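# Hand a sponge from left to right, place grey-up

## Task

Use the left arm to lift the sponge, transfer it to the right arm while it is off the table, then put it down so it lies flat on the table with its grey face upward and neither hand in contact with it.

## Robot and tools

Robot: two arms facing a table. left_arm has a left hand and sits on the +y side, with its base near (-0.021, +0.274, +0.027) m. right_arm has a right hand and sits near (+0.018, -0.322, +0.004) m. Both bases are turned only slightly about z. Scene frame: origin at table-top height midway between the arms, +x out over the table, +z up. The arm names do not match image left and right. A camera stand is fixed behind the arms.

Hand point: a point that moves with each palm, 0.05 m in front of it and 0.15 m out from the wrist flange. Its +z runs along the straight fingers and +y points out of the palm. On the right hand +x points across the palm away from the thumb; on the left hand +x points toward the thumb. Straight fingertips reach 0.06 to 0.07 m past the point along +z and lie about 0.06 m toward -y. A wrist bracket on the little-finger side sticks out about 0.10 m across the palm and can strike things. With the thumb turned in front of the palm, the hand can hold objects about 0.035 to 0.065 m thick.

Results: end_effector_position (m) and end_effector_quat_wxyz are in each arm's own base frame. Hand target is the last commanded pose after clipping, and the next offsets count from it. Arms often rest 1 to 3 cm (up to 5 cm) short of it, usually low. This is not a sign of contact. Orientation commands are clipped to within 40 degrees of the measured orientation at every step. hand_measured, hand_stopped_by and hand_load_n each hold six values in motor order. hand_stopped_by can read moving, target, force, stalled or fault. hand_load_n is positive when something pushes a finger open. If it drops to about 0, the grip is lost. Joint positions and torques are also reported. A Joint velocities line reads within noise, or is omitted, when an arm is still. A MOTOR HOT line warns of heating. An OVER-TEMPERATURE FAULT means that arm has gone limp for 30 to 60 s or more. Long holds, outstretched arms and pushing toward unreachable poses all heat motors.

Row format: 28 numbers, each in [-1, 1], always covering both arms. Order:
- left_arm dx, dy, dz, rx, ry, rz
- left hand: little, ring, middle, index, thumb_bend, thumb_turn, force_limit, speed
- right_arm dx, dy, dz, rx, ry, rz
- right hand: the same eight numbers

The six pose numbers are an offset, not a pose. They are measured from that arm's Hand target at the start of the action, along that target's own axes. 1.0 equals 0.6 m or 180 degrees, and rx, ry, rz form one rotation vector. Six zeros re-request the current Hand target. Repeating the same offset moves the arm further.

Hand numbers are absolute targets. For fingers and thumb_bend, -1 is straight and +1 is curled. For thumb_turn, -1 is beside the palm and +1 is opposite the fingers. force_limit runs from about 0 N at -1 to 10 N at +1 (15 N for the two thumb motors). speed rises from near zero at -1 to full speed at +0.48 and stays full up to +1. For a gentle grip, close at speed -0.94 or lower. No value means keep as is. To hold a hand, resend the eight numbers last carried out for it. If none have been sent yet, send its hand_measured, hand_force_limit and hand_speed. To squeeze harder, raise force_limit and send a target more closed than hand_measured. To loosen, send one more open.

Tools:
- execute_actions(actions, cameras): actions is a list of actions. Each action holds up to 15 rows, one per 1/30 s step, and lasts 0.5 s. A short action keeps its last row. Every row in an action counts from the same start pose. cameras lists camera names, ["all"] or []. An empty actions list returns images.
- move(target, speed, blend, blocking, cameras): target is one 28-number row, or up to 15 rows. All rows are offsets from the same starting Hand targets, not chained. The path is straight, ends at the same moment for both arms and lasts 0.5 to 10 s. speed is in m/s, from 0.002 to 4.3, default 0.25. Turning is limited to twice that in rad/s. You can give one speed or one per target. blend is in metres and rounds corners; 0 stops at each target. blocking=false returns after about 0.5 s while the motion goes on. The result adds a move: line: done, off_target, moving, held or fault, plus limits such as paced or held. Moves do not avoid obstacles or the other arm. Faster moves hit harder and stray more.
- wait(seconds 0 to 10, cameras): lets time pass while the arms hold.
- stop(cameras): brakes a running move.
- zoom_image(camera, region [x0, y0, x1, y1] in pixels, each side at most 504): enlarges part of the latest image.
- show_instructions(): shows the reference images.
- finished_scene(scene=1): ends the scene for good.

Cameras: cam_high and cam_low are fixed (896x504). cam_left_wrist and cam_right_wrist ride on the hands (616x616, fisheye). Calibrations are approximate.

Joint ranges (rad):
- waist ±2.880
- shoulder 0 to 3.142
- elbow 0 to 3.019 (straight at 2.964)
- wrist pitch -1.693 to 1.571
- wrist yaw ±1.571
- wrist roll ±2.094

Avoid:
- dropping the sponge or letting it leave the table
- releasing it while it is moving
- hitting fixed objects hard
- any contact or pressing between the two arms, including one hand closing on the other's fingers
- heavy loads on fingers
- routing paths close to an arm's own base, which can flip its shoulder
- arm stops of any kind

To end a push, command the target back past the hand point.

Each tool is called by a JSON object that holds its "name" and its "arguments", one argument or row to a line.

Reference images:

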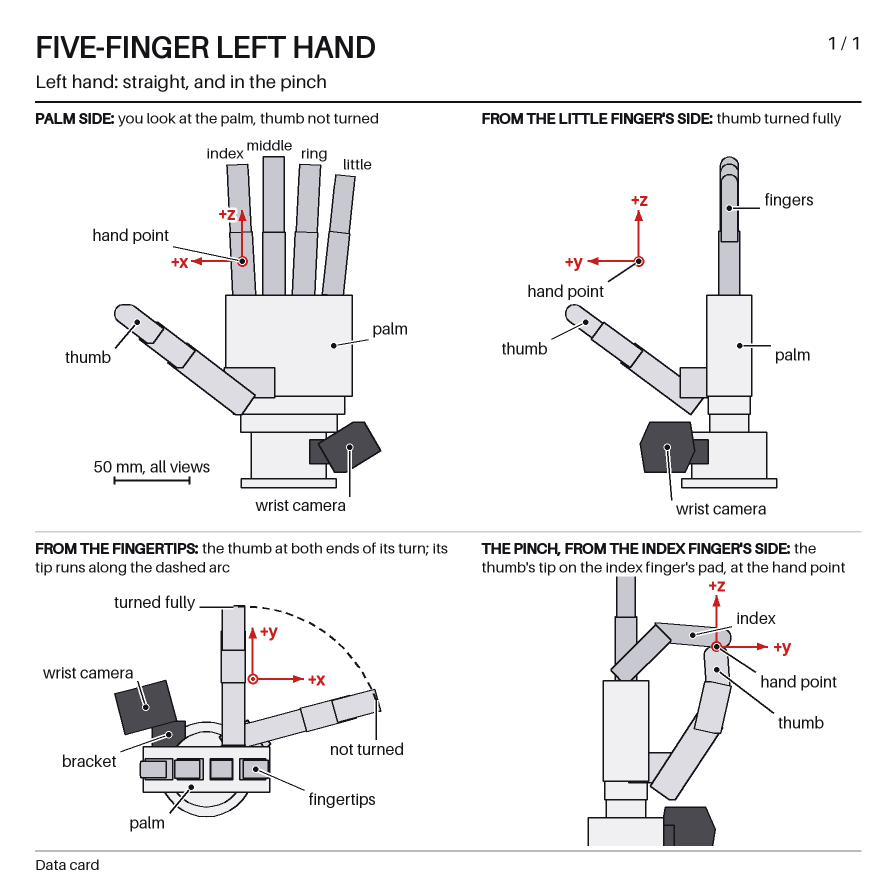

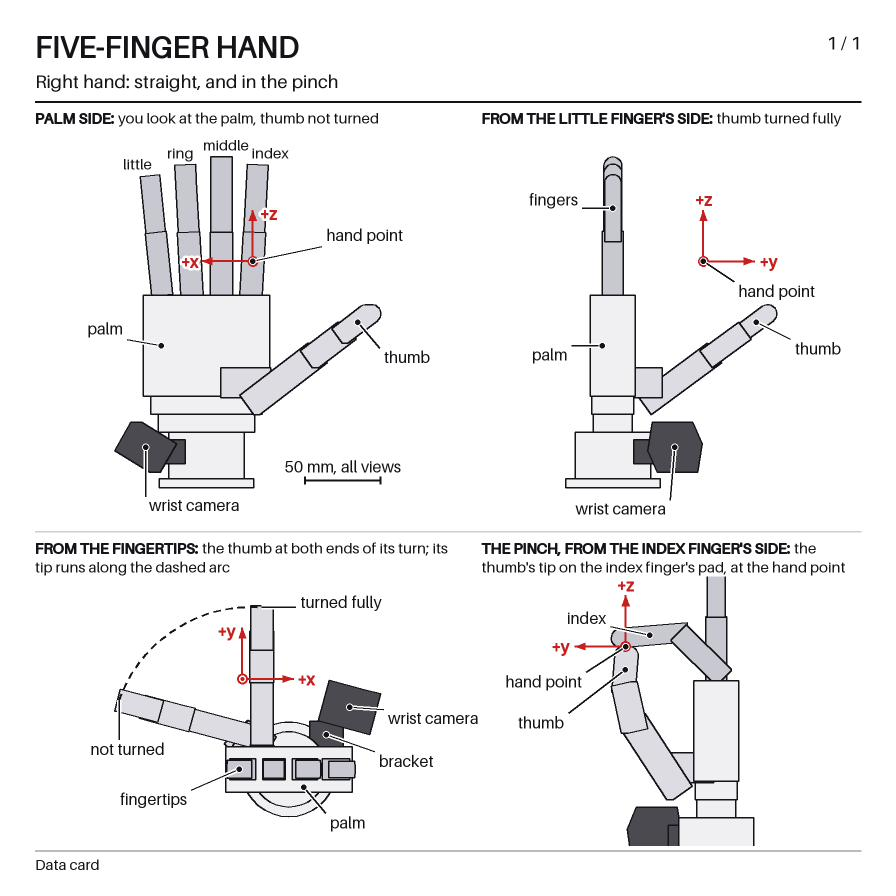

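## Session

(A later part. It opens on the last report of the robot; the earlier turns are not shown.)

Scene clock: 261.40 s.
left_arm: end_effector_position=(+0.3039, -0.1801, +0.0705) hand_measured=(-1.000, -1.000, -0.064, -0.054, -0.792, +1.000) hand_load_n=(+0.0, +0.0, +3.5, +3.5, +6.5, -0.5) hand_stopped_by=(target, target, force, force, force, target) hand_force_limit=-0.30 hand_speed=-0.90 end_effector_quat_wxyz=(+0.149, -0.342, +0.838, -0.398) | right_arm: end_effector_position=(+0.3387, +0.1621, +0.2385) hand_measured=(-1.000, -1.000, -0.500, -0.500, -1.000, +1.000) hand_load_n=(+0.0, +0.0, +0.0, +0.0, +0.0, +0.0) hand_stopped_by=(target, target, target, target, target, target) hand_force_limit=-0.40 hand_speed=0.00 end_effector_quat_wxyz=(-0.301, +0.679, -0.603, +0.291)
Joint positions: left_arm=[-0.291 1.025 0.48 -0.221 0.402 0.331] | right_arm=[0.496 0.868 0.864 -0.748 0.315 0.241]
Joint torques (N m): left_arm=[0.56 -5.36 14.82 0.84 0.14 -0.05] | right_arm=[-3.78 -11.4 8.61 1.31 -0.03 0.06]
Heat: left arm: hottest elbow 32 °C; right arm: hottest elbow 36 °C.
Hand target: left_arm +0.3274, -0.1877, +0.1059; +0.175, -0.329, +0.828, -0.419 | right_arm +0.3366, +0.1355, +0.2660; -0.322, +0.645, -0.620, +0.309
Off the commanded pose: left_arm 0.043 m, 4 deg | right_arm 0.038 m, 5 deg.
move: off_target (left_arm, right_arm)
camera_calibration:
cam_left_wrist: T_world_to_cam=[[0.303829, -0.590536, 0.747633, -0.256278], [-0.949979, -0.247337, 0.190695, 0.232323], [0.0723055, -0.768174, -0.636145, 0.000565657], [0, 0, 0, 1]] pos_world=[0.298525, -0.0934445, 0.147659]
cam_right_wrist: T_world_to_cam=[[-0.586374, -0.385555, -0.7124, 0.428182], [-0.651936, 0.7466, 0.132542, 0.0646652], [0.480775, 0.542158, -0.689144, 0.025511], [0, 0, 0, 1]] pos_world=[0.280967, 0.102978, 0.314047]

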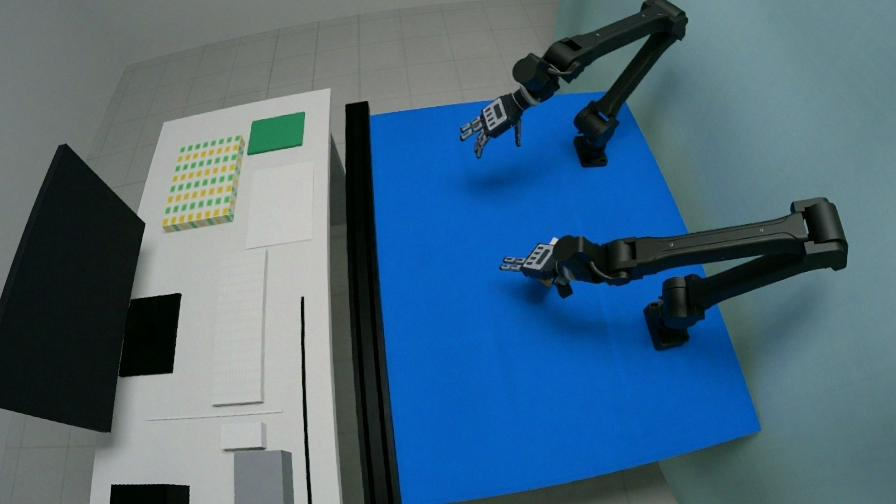

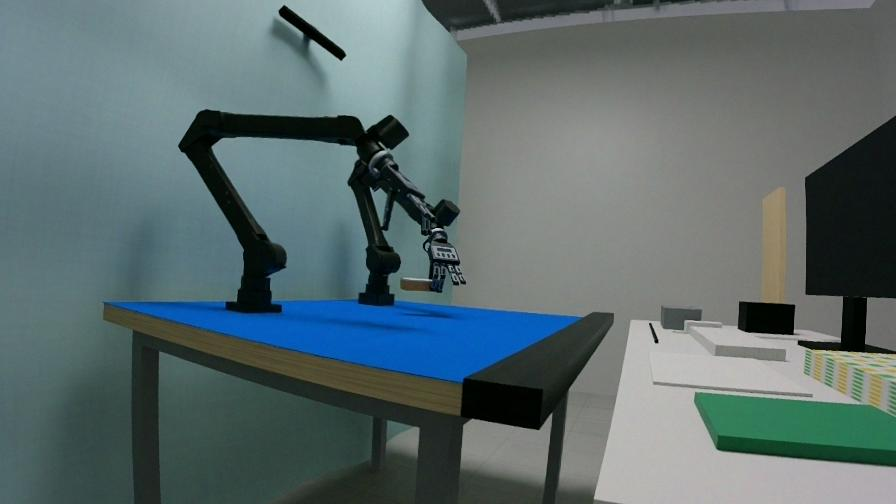

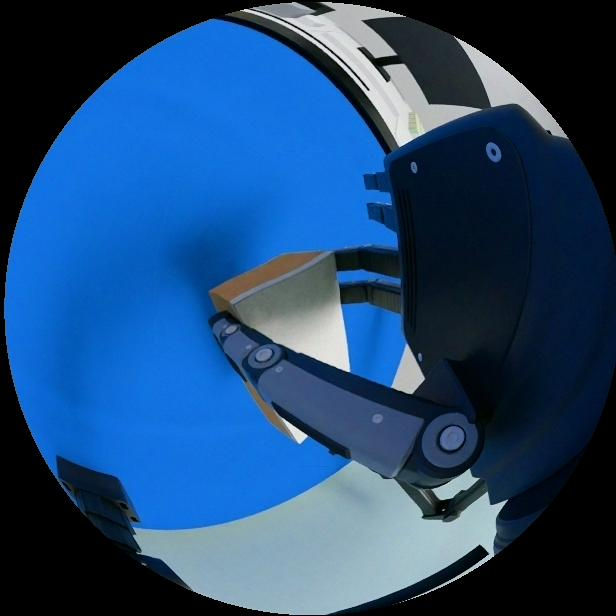

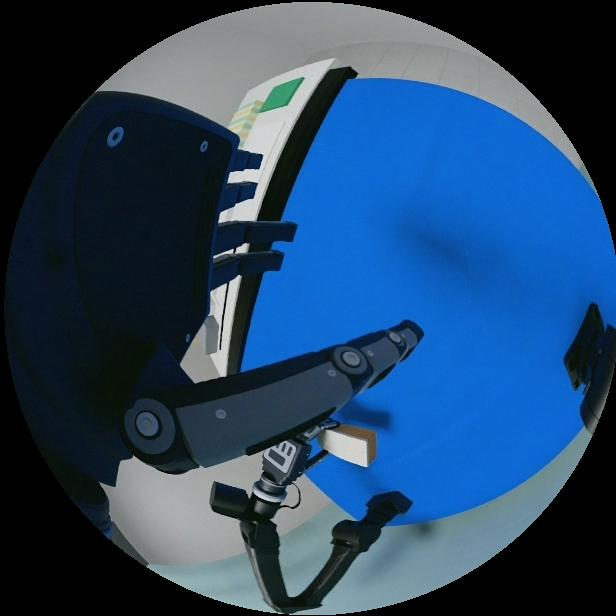

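{"name": "move", "arguments": {
  "target": [-0.047,-0.2215,0.1157,-0.0065,-0.2114,-0.1613,-1,-1,0.1,0.1,-0.2,1,-0.3,-0.9,-0.0585,0.033,0.1503,0,0,0,-1,-1,-0.5,-0.5,-1,1,-0.4,0],
  "speed": 0.15,
  "cameras": ["all"]
}}

Scene clock: 325.80 s.
left_arm: end_effector_position=(+0.4226, -0.2485, +0.1449) hand_measured=(-1.000, -1.000, -0.064, -0.054, -0.792, +1.000) hand_load_n=(+0.0, +0.0, +3.5, +3.5, +6.5, -0.5) hand_stopped_by=(target, target, force, force, force, target) hand_force_limit=-0.30 hand_speed=-0.90 end_effector_quat_wxyz=(-0.316, +0.642, -0.635, +0.290) | right_arm: end_effector_position=(+0.3879, +0.1742, +0.1942) hand_measured=(-1.000, -1.000, -0.500, -0.500, -1.000, +1.000) hand_load_n=(+0.0, +0.0, +0.0, +0.0, +0.0, +0.0) hand_stopped_by=(target, target, target, target, target, target) hand_force_limit=-0.40 hand_speed=0.00 end_effector_quat_wxyz=(-0.313, +0.660, -0.612, +0.304)
Joint positions: left_arm=[-0.629 1.279 0.892 -0.421 -0.508 -0.432] | right_arm=[0.47 1.009 0.808 -0.51 0.325 0.244]
Joint torques (N m): left_arm=[-0.03 -7.06 15.83 0.7 -0.54 -0.15] | right_arm=[-0.32 -4.48 7.68 2.97 0.16 0.22]
Heat: left arm: hottest elbow 36 °C; right arm: hottest elbow 36 °C.
Hand target: left_arm +0.4399, -0.2660, +0.1730; -0.321, +0.641, -0.624, +0.312 | right_arm +0.3954, +0.1730, +0.1960; -0.322, +0.645, -0.620, +0.309
Off the commanded pose: left_arm 0.037 m, 3 deg | right_arm 0.008 m, 2 deg.
move: off_target (left_arm)
camera_calibration:
cam_left_wrist: T_world_to_cam=[[0.635602, -0.21345, 0.741922, -0.43406], [-0.459601, -0.876783, 0.141489, -0.0425182], [0.620304, -0.430919, -0.655387, -0.158214], [0, 0, 0, 1]] pos_world=[0.354489, -0.198107, 0.224363]
cam_right_wrist: T_world_to_cam=[[-0.571656, -0.35415, -0.740126, 0.424396], [-0.630368, 0.766984, 0.119879, 0.0840949], [0.52521, 0.535082, -0.661696, -0.0567159], [0, 0, 0, 1]] pos_world=[0.325407, 0.116148, 0.266497]

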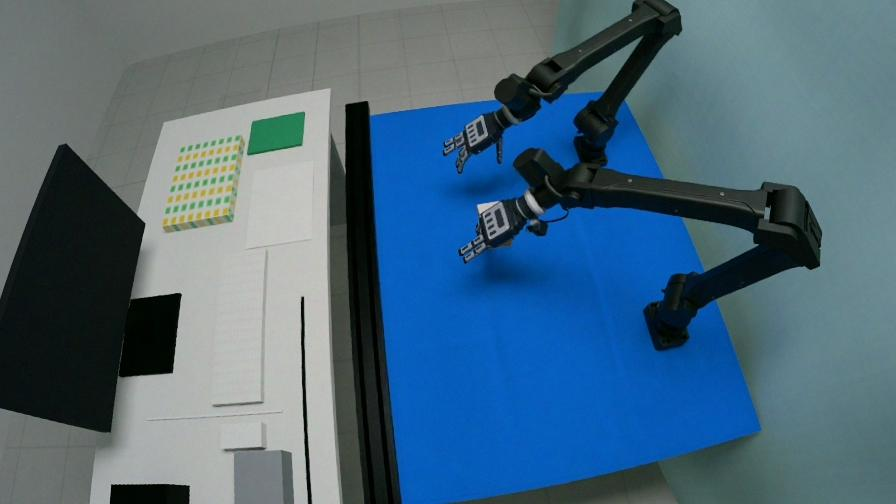

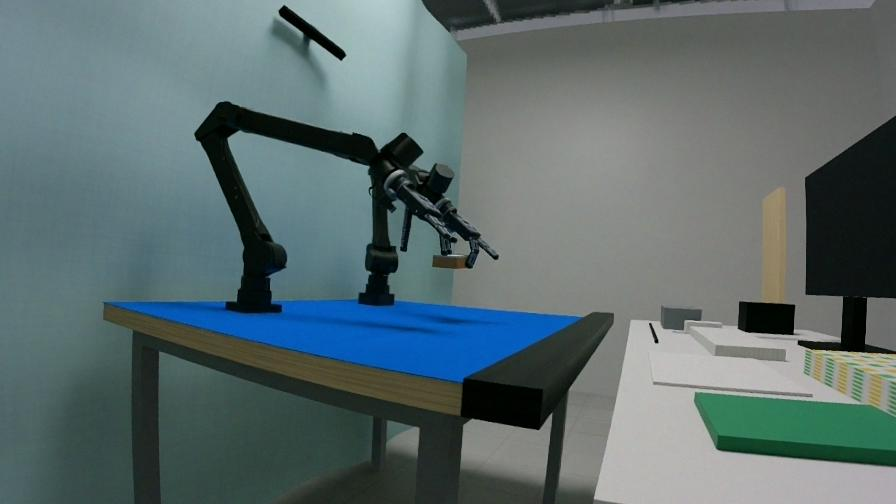

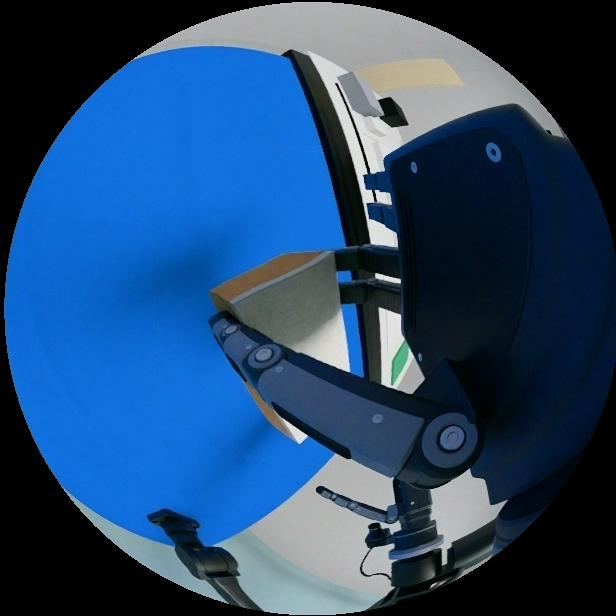

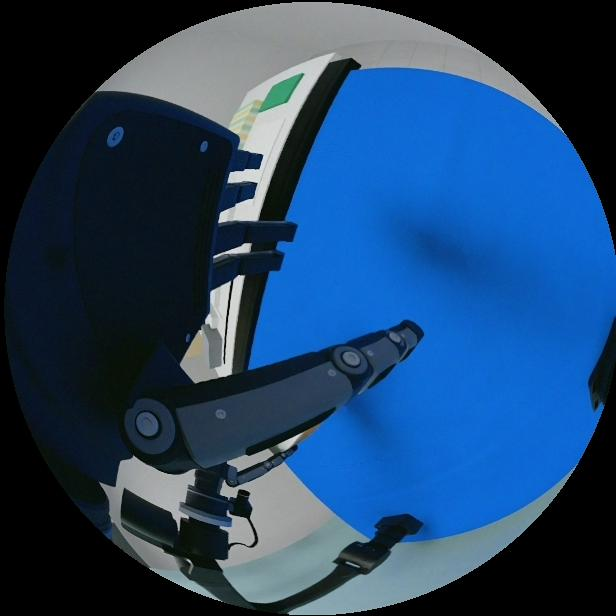

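{"name": "zoom_image", "arguments": {
  "camera": "cam_left_wrist",
  "region": [290, 440, 470, 616]
}}

{"name": "zoom_image", "arguments": {
  "camera": "cam_high",
  "region": [420, 80, 600, 280]
}}

{"name": "zoom_image", "arguments": {
  "camera": "cam_low",
  "region": [380, 130, 520, 290]
}}

Scaled by 2.800 from the camera's 616x616 image, which has a finer 880x880 frame.

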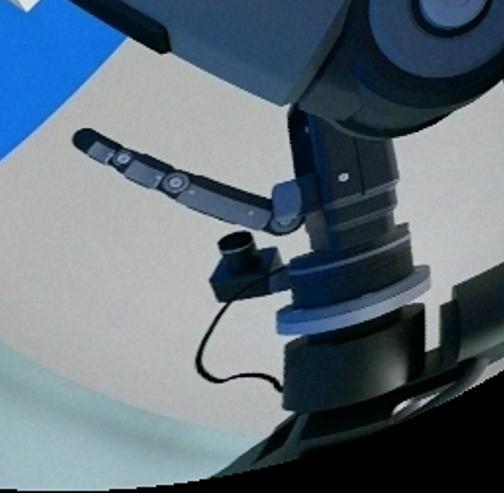

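Scaled by 2.520 from the camera's 896x504 image, which has a finer 1280x720 frame.

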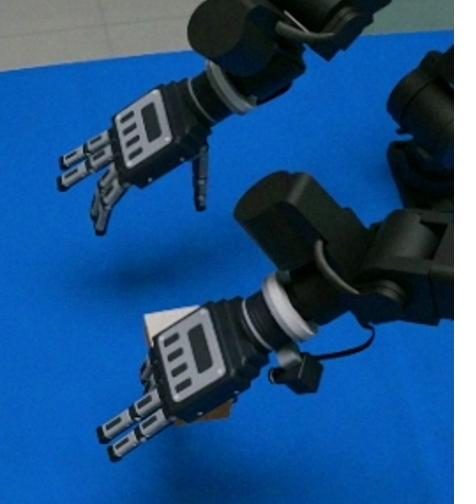

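Scaled by 3.150 from the camera's 896x504 image, which has a finer 1280x720 frame.

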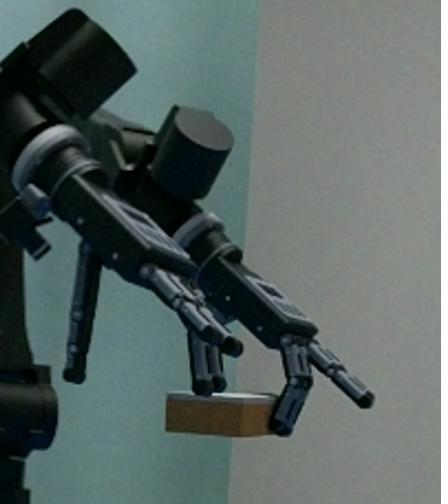

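{"name": "move", "arguments": {
  "target": [
    [0,0,0,0,0,0,-1,-1,0.1,0.1,-0.2,1,-0.3,-0.9,0,-0.0667,-0.05,0,0,0,-1,-1,-0.5,-0.5,-1,1,-0.4,0],
    [0,0,0,0,0,0,-1,-1,0.1,0.1,-0.2,1,-0.3,-0.9,-0.1782,-0.0852,-0.067,0,0,0,-1,-1,-0.5,-0.5,-1,1,-0.4,0]
  ],
  "speed": 0.12,
  "blend": 0.02,
  "cameras": ["all"]
}}

Scene clock: 434.17 s.
left_arm: end_effector_position=(+0.4226, -0.2485, +0.1449) hand_measured=(-1.000, -1.000, -0.064, -0.054, -0.792, +1.000) hand_load_n=(+0.0, +0.0, +3.5, +3.5, +6.5, -0.5) hand_stopped_by=(target, target, force, force, force, target) hand_force_limit=-0.30 hand_speed=-0.90 end_effector_quat_wxyz=(-0.316, +0.642, -0.635, +0.290) | right_arm: end_effector_position=(+0.3766, +0.2645, +0.2246) hand_measured=(-1.000, -1.000, -0.500, -0.500, -1.000, +1.000) hand_load_n=(+0.0, +0.0, +0.0, +0.0, +0.0, +0.5) hand_stopped_by=(target, target, target, target, target, target) hand_force_limit=-0.40 hand_speed=0.00 end_effector_quat_wxyz=(-0.294, +0.663, -0.616, +0.307)
Joint positions: left_arm=[-0.629 1.279 0.892 -0.421 -0.508 -0.432] | right_arm=[0.724 1.146 1.007 -0.69 0.525 0.442]
Joint torques (N m): left_arm=[0.03 -7.06 15.88 0.73 -0.53 -0.15] | right_arm=[2.02 -7.3 13.65 1.07 0.32 0.21]
Heat: left arm: hottest elbow 42 °C; right arm: hottest elbow 35 °C.
Hand target: left_arm +0.4399, -0.2660, +0.1730; -0.321, +0.641, -0.624, +0.312 | right_arm +0.3897, +0.2797, +0.2611; -0.322, +0.645, -0.620, +0.309
Off the commanded pose: left_arm 0.037 m, 3 deg | right_arm 0.042 m, 4 deg.
move: off_target (left_arm, right_arm)
camera_calibration:
cam_left_wrist: T_world_to_cam=[[0.635602, -0.21345, 0.741922, -0.43406], [-0.459601, -0.876783, 0.141489, -0.0425182], [0.620304, -0.430919, -0.655387, -0.158214], [0, 0, 0, 1]] pos_world=[0.354489, -0.198107, 0.224363]
cam_right_wrist: T_world_to_cam=[[-0.593451, -0.365409, -0.717142, 0.478406], [-0.616261, 0.779417, 0.112829, -0.00291565], [0.517724, 0.508905, -0.687733, -0.0633338], [0, 0, 0, 1]] pos_world=[0.314903, 0.209317, 0.299857]

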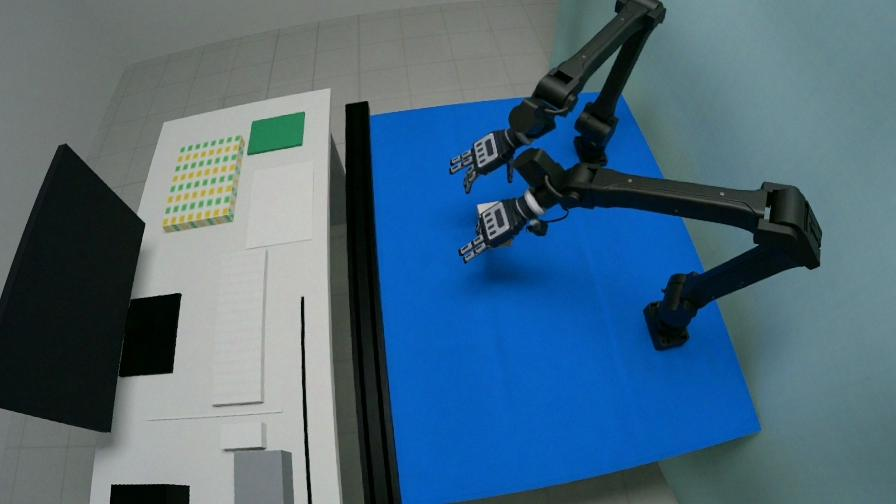

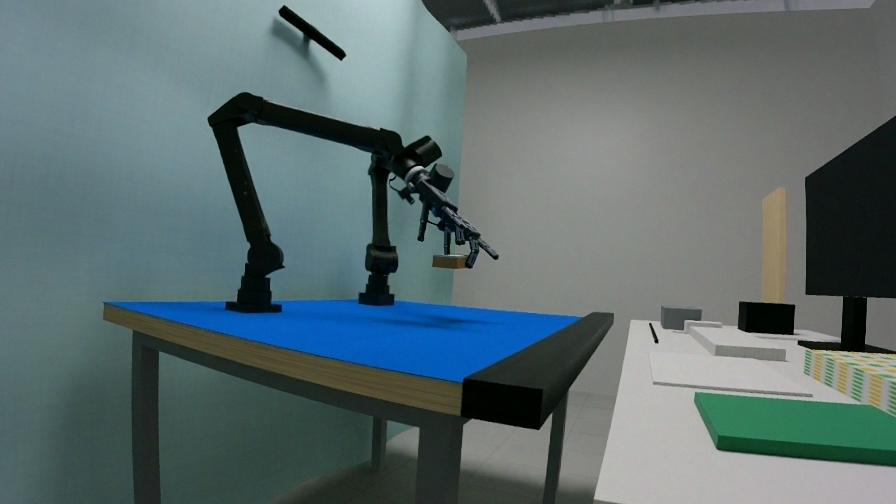

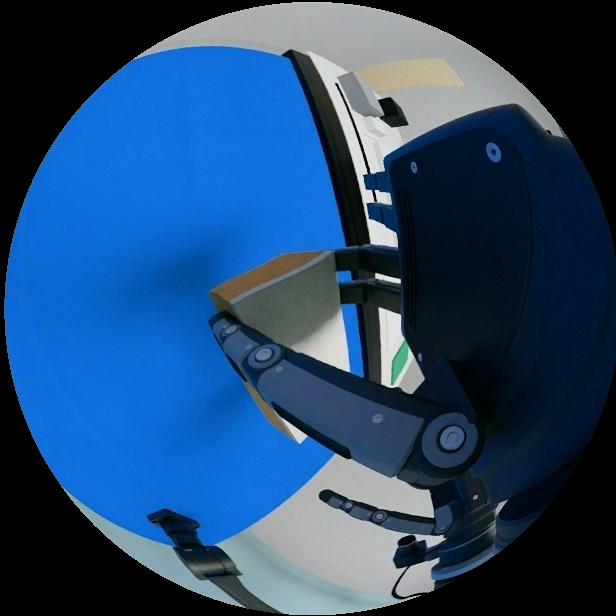

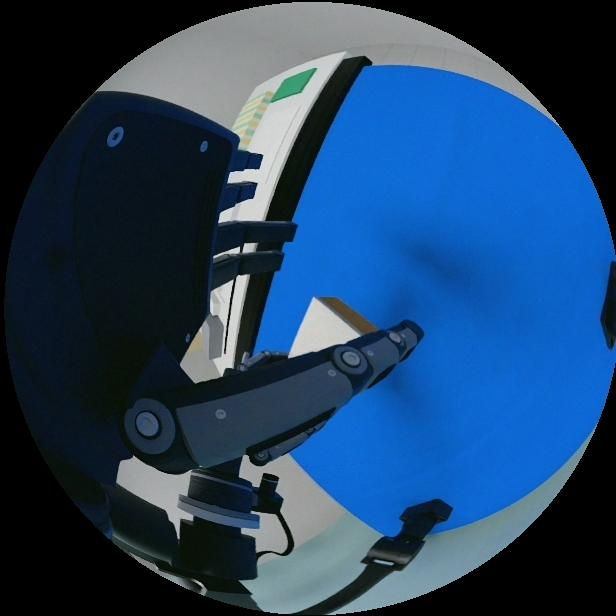

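{"name": "zoom_image", "arguments": {
  "camera": "cam_right_wrist",
  "region": [230, 270, 430, 470]
}}

{"name": "zoom_image", "arguments": {
  "camera": "cam_left_wrist",
  "region": [290, 440, 470, 616]
}}

{"name": "zoom_image", "arguments": {
  "camera": "cam_high",
  "region": [430, 90, 590, 270]
}}

Scaled by 2.520 from the camera's 616x616 image, which has a finer 880x880 frame.

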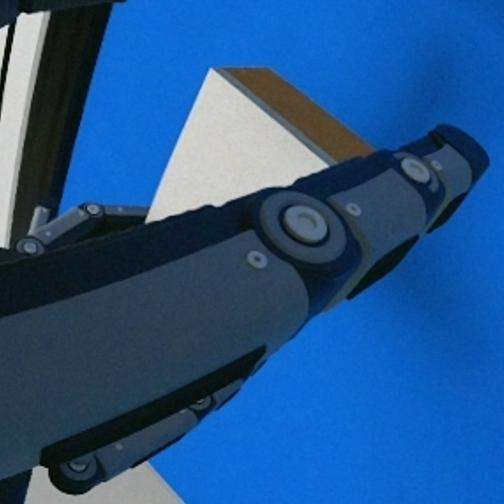

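Scaled by 2.800 from the camera's 616x616 image, which has a finer 880x880 frame.

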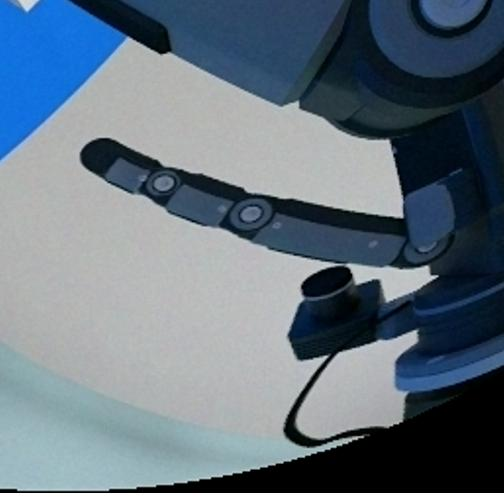

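Scaled by 2.800 from the camera's 896x504 image, which has a finer 1280x720 frame.

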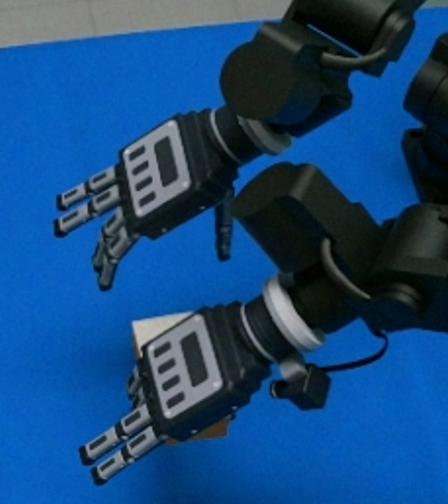

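{"name": "zoom_image", "arguments": {
  "camera": "cam_right_wrist",
  "region": [280, 285, 390, 375]
}}

Scaled by 4.582 from the camera's 616x616 image, which has a finer 880x880 frame.

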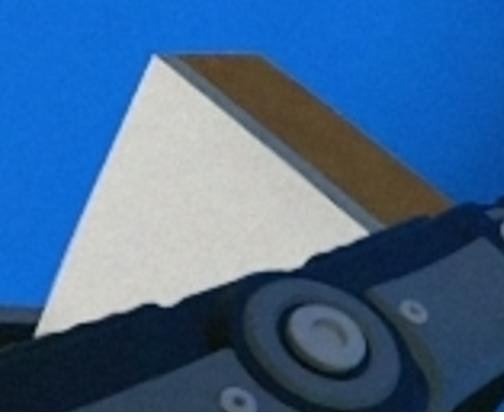

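{"name": "move", "arguments": {
  "target": [-0.0055,-0.1135,0.0403,0.1382,0,0,-1,-1,0.1,0.1,-0.2,1,-0.3,-0.9,-0.0052,-0.1002,-0.0063,0.1382,-0.003,0.0139,-1,-1,-0.5,-0.5,-1,1,-0.4,0],
  "speed": 0.12,
  "cameras": ["all"]
}}

Scene clock: 590.37 s.
left_arm: end_effector_position=(+0.4955, -0.2593, +0.2104) hand_measured=(-1.000, -1.000, -0.064, -0.054, -0.792, +1.000) hand_load_n=(+0.0, +0.0, +3.0, +3.5, +6.5, -0.5) hand_stopped_by=(target, target, force, force, force, target) hand_force_limit=-0.30 hand_speed=-0.90 end_effector_quat_wxyz=(-0.444, +0.561, -0.547, +0.434) | right_arm: end_effector_position=(+0.4268, +0.2798, +0.3000) hand_measured=(-1.000, -1.000, -0.500, -0.500, -1.000, +1.000) hand_load_n=(+0.0, -0.5, +0.0, +0.0, +0.0, +0.0) hand_stopped_by=(target, target, target, target, target, target) hand_force_limit=-0.40 hand_speed=0.00 end_effector_quat_wxyz=(-0.449, +0.552, -0.563, +0.420)
Joint positions: left_arm=[-0.629 1.302 0.814 0.201 -0.633 -0.174] | right_arm=[0.764 1.085 0.903 -0.145 0.714 0.262]
Joint torques (N m): left_arm=[0.97 -7.41 10.04 2.84 -0.32 0.12] | right_arm=[1.14 -8.47 7.92 3.03 0.14 -0.2]
Heat: left arm: hottest elbow 43 °C; right arm: hottest elbow 42 °C.
Hand target: left_arm +0.5000, -0.2610, +0.2129; -0.451, +0.557, -0.542, +0.439 | right_arm +0.4227, +0.2841, +0.3114; -0.463, +0.548, -0.551, +0.426
Off the commanded pose: left_arm 0.005 m, 1 deg | right_arm 0.013 m, 2 deg.
move: off_target (right_arm)
camera_calibration:
cam_left_wrist: T_world_to_cam=[[0.243884, -0.200222, 0.948911, -0.37727], [-0.48401, -0.873016, -0.0598106, 0.0275987], [0.84039, -0.444695, -0.309824, -0.350428], [0, 0, 0, 1]] pos_world=[0.399864, -0.207277, 0.251076]
cam_right_wrist: T_world_to_cam=[[-0.232492, -0.264239, -0.936015, 0.451203], [-0.592488, 0.801681, -0.0791512, 0.0488036], [0.771301, 0.536176, -0.342943, -0.264644], [0, 0, 0, 1]] pos_world=[0.337937, 0.221997, 0.335438]

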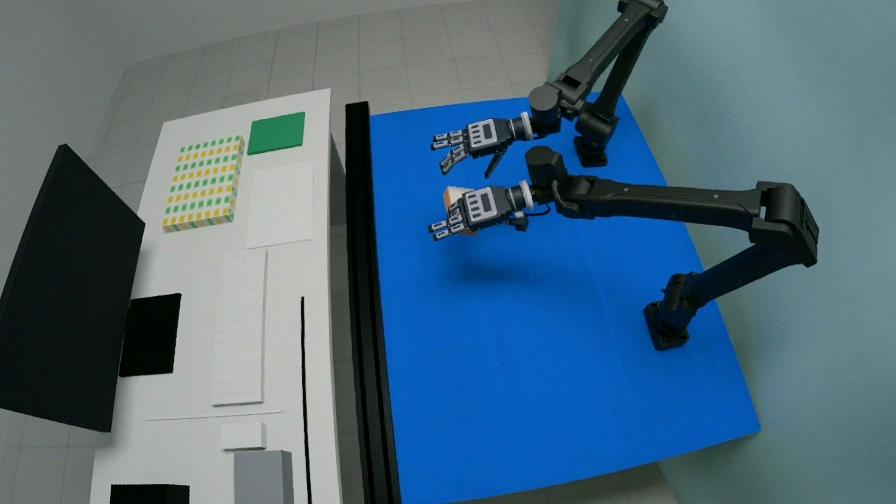

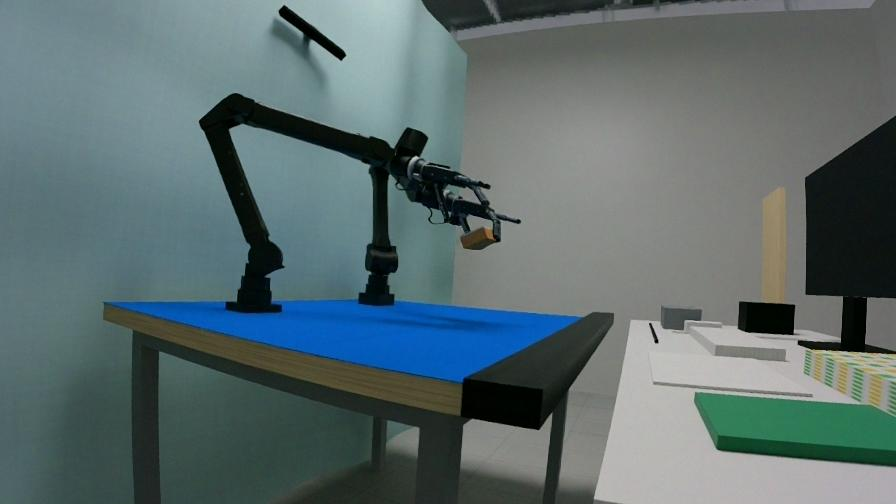

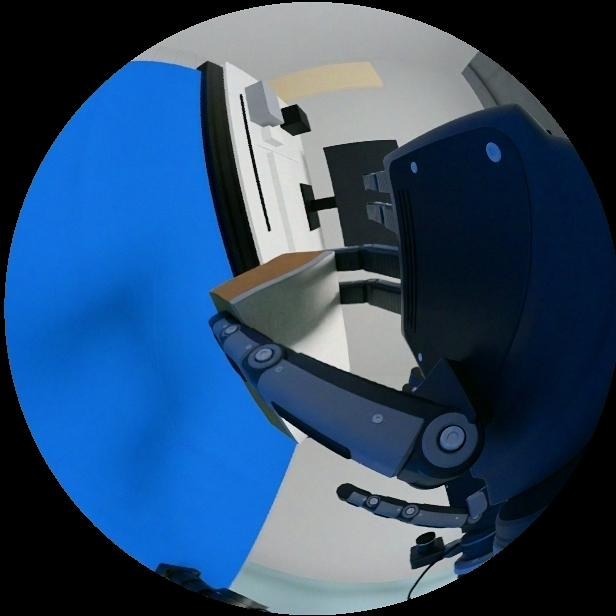

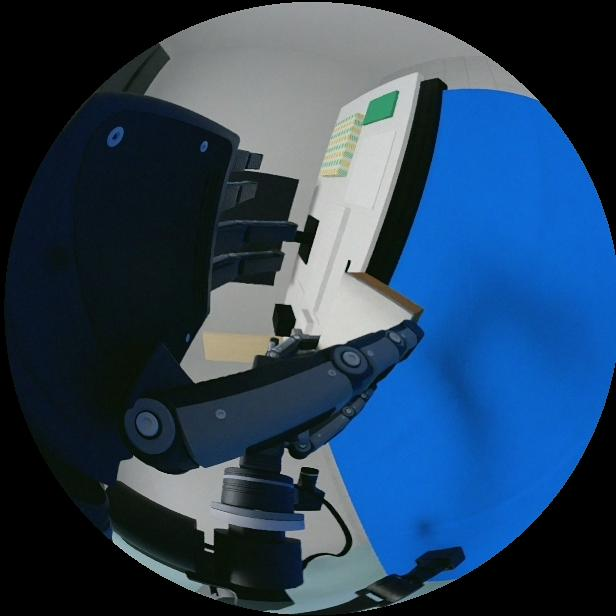

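{"name": "zoom_image", "arguments": {
  "camera": "cam_right_wrist",
  "region": [310, 250, 440, 360]
}}

{"name": "zoom_image", "arguments": {
  "camera": "cam_high",
  "region": [410, 70, 590, 250]
}}

{"name": "zoom_image", "arguments": {
  "camera": "cam_low",
  "region": [380, 110, 540, 270]
}}

Scaled by 3.877 from the camera's 616x616 image, which has a finer 880x880 frame.

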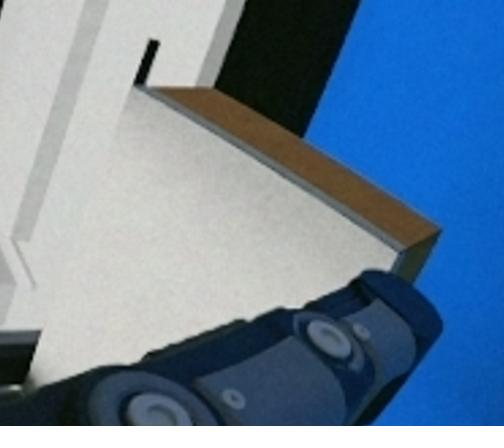

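Scaled by 2.800 from the camera's 896x504 image, which has a finer 1280x720 frame.

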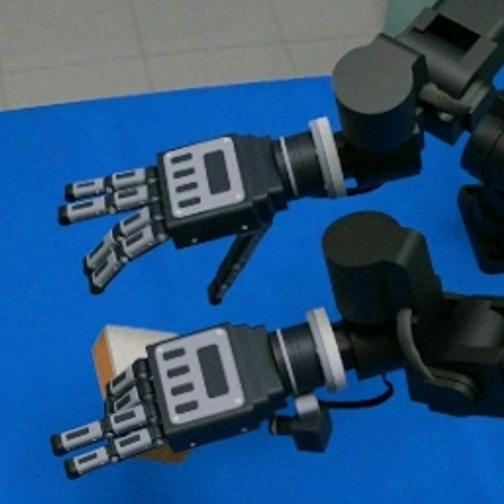

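Scaled by 3.150 from the camera's 896x504 image, which has a finer 1280x720 frame.

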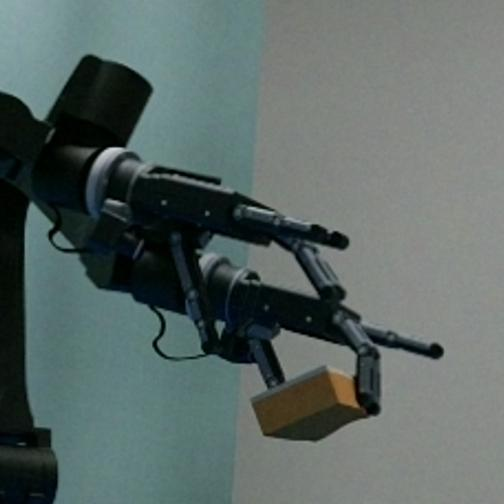

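{"name": "move", "arguments": {
  "target": [0,0,0,0,0,0,-1,-1,0.1,0.1,-0.2,1,-0.3,-0.9,-0.0467,0.0423,0.0272,0.005,-0.0162,-0.0247,-1,-1,-0.5,-0.5,-1,1,-0.4,0],
  "speed": 0.06,
  "cameras": ["all"]
}}

Scene clock: 662.97 s.
left_arm: end_effector_position=(+0.4955, -0.2593, +0.2104) hand_measured=(-1.000, -1.000, -0.064, -0.054, -0.792, +1.000) hand_load_n=(-0.5, +0.0, +3.0, +3.5, +6.5, -0.5) hand_stopped_by=(target, target, force, force, force, target) hand_force_limit=-0.30 hand_speed=-0.90 end_effector_quat_wxyz=(-0.444, +0.561, -0.547, +0.434) | right_arm: end_effector_position=(+0.4349, +0.3064, +0.2823) hand_measured=(-1.000, -1.000, -0.500, -0.500, -1.000, +1.000) hand_load_n=(+0.0, +0.0, +0.0, +0.0, -0.5, +0.0) hand_stopped_by=(target, target, target, target, target, target) hand_force_limit=-0.40 hand_speed=0.00 end_effector_quat_wxyz=(-0.457, +0.573, -0.527, +0.430)
Joint positions: left_arm=[-0.629 1.302 0.814 0.201 -0.633 -0.174] | right_arm=[0.792 1.155 0.887 -0.013 0.699 0.172]
Joint torques (N m): left_arm=[1.03 -7.36 9.99 2.89 -0.3 0.12] | right_arm=[1.38 -7.53 7.98 3.52 -0.03 -0.2]
Heat: left arm: hottest elbow 37 °C; right arm: hottest elbow 39 °C.
Hand target: left_arm +0.5000, -0.2610, +0.2129; -0.451, +0.557, -0.542, +0.439 | right_arm +0.4325, +0.3136, +0.2845; -0.464, +0.576, -0.514, +0.433
Off the commanded pose: left_arm 0.005 m, 1 deg | right_arm 0.008 m, 2 deg.
move: done
camera_calibration:
cam_left_wrist: T_world_to_cam=[[0.243884, -0.200222, 0.948911, -0.37727], [-0.48401, -0.873016, -0.0598106, 0.0275987], [0.84039, -0.444695, -0.309824, -0.350428], [0, 0, 0, 1]] pos_world=[0.399864, -0.207277, 0.251076]
cam_right_wrist: T_world_to_cam=[[-0.182411, -0.326232, -0.927523, 0.438396], [-0.637767, 0.75723, -0.14091, 0.0815624], [0.748318, 0.56584, -0.346187, -0.289337], [0, 0, 0, 1]] pos_world=[0.348502, 0.244976, 0.317951]

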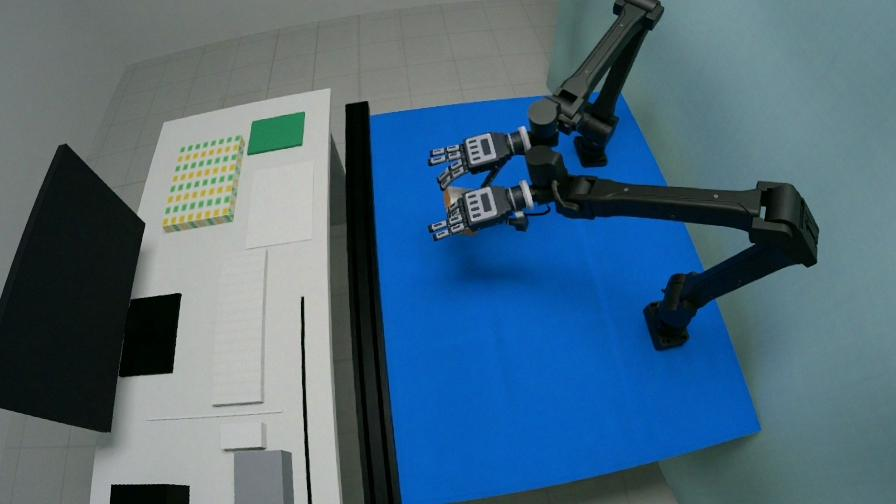

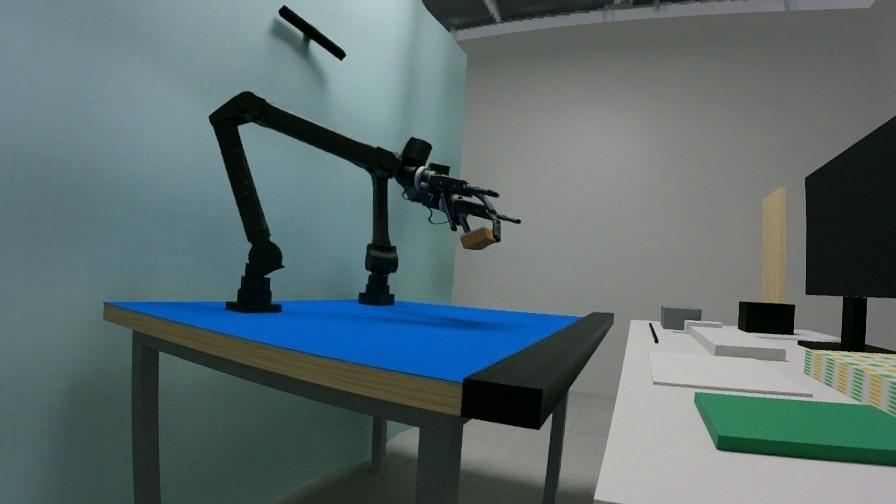

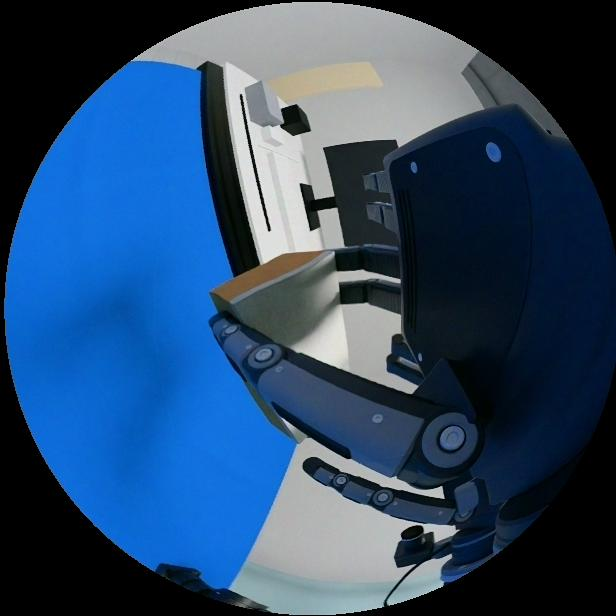

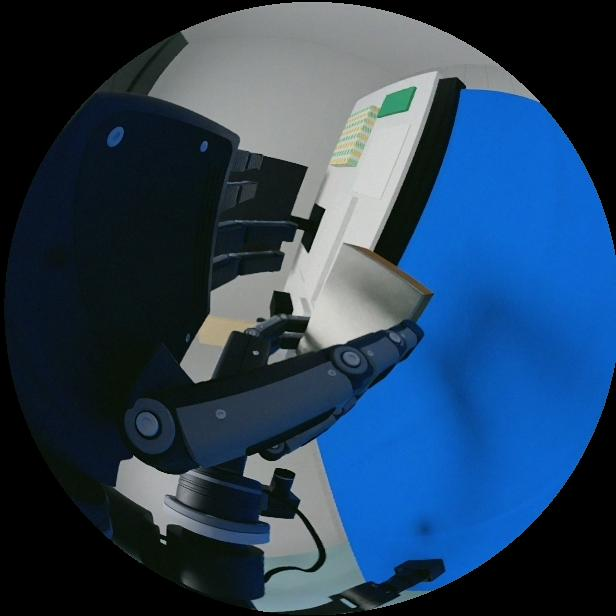

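{"name": "zoom_image", "arguments": {
  "camera": "cam_right_wrist",
  "region": [290, 220, 450, 380]
}}

{"name": "zoom_image", "arguments": {
  "camera": "cam_high",
  "region": [410, 70, 590, 250]
}}

{"name": "zoom_image", "arguments": {
  "camera": "cam_low",
  "region": [380, 110, 540, 270]
}}

Scaled by 3.150 from the camera's 616x616 image, which has a finer 880x880 frame.

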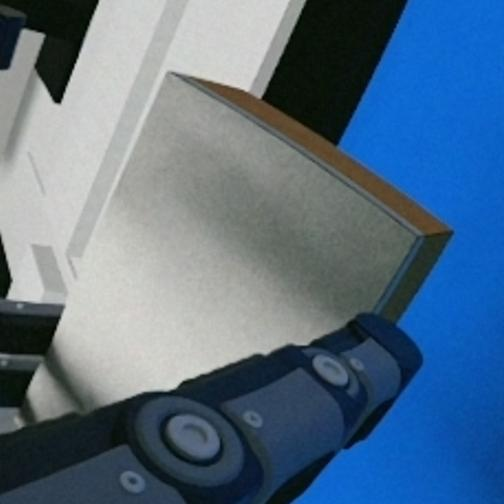

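Scaled by 2.800 from the camera's 896x504 image, which has a finer 1280x720 frame.

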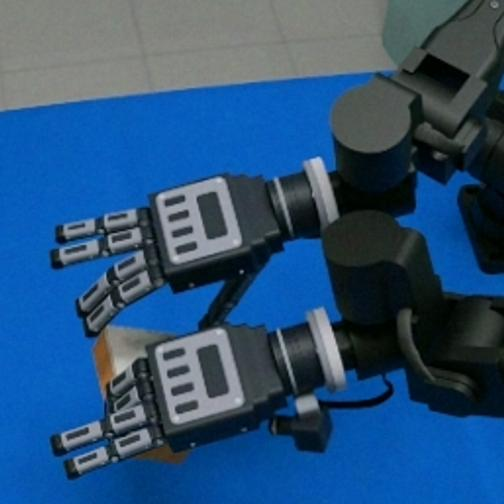

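Scaled by 3.150 from the camera's 896x504 image, which has a finer 1280x720 frame.

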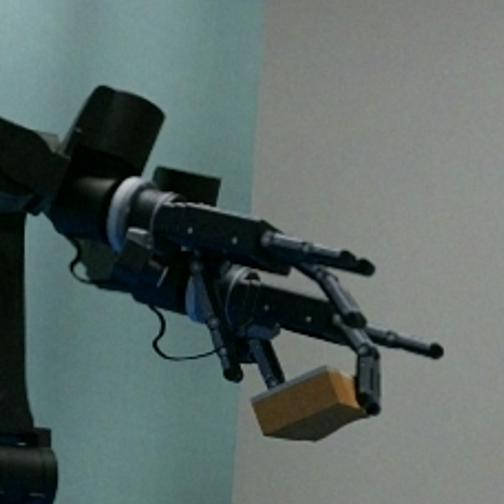

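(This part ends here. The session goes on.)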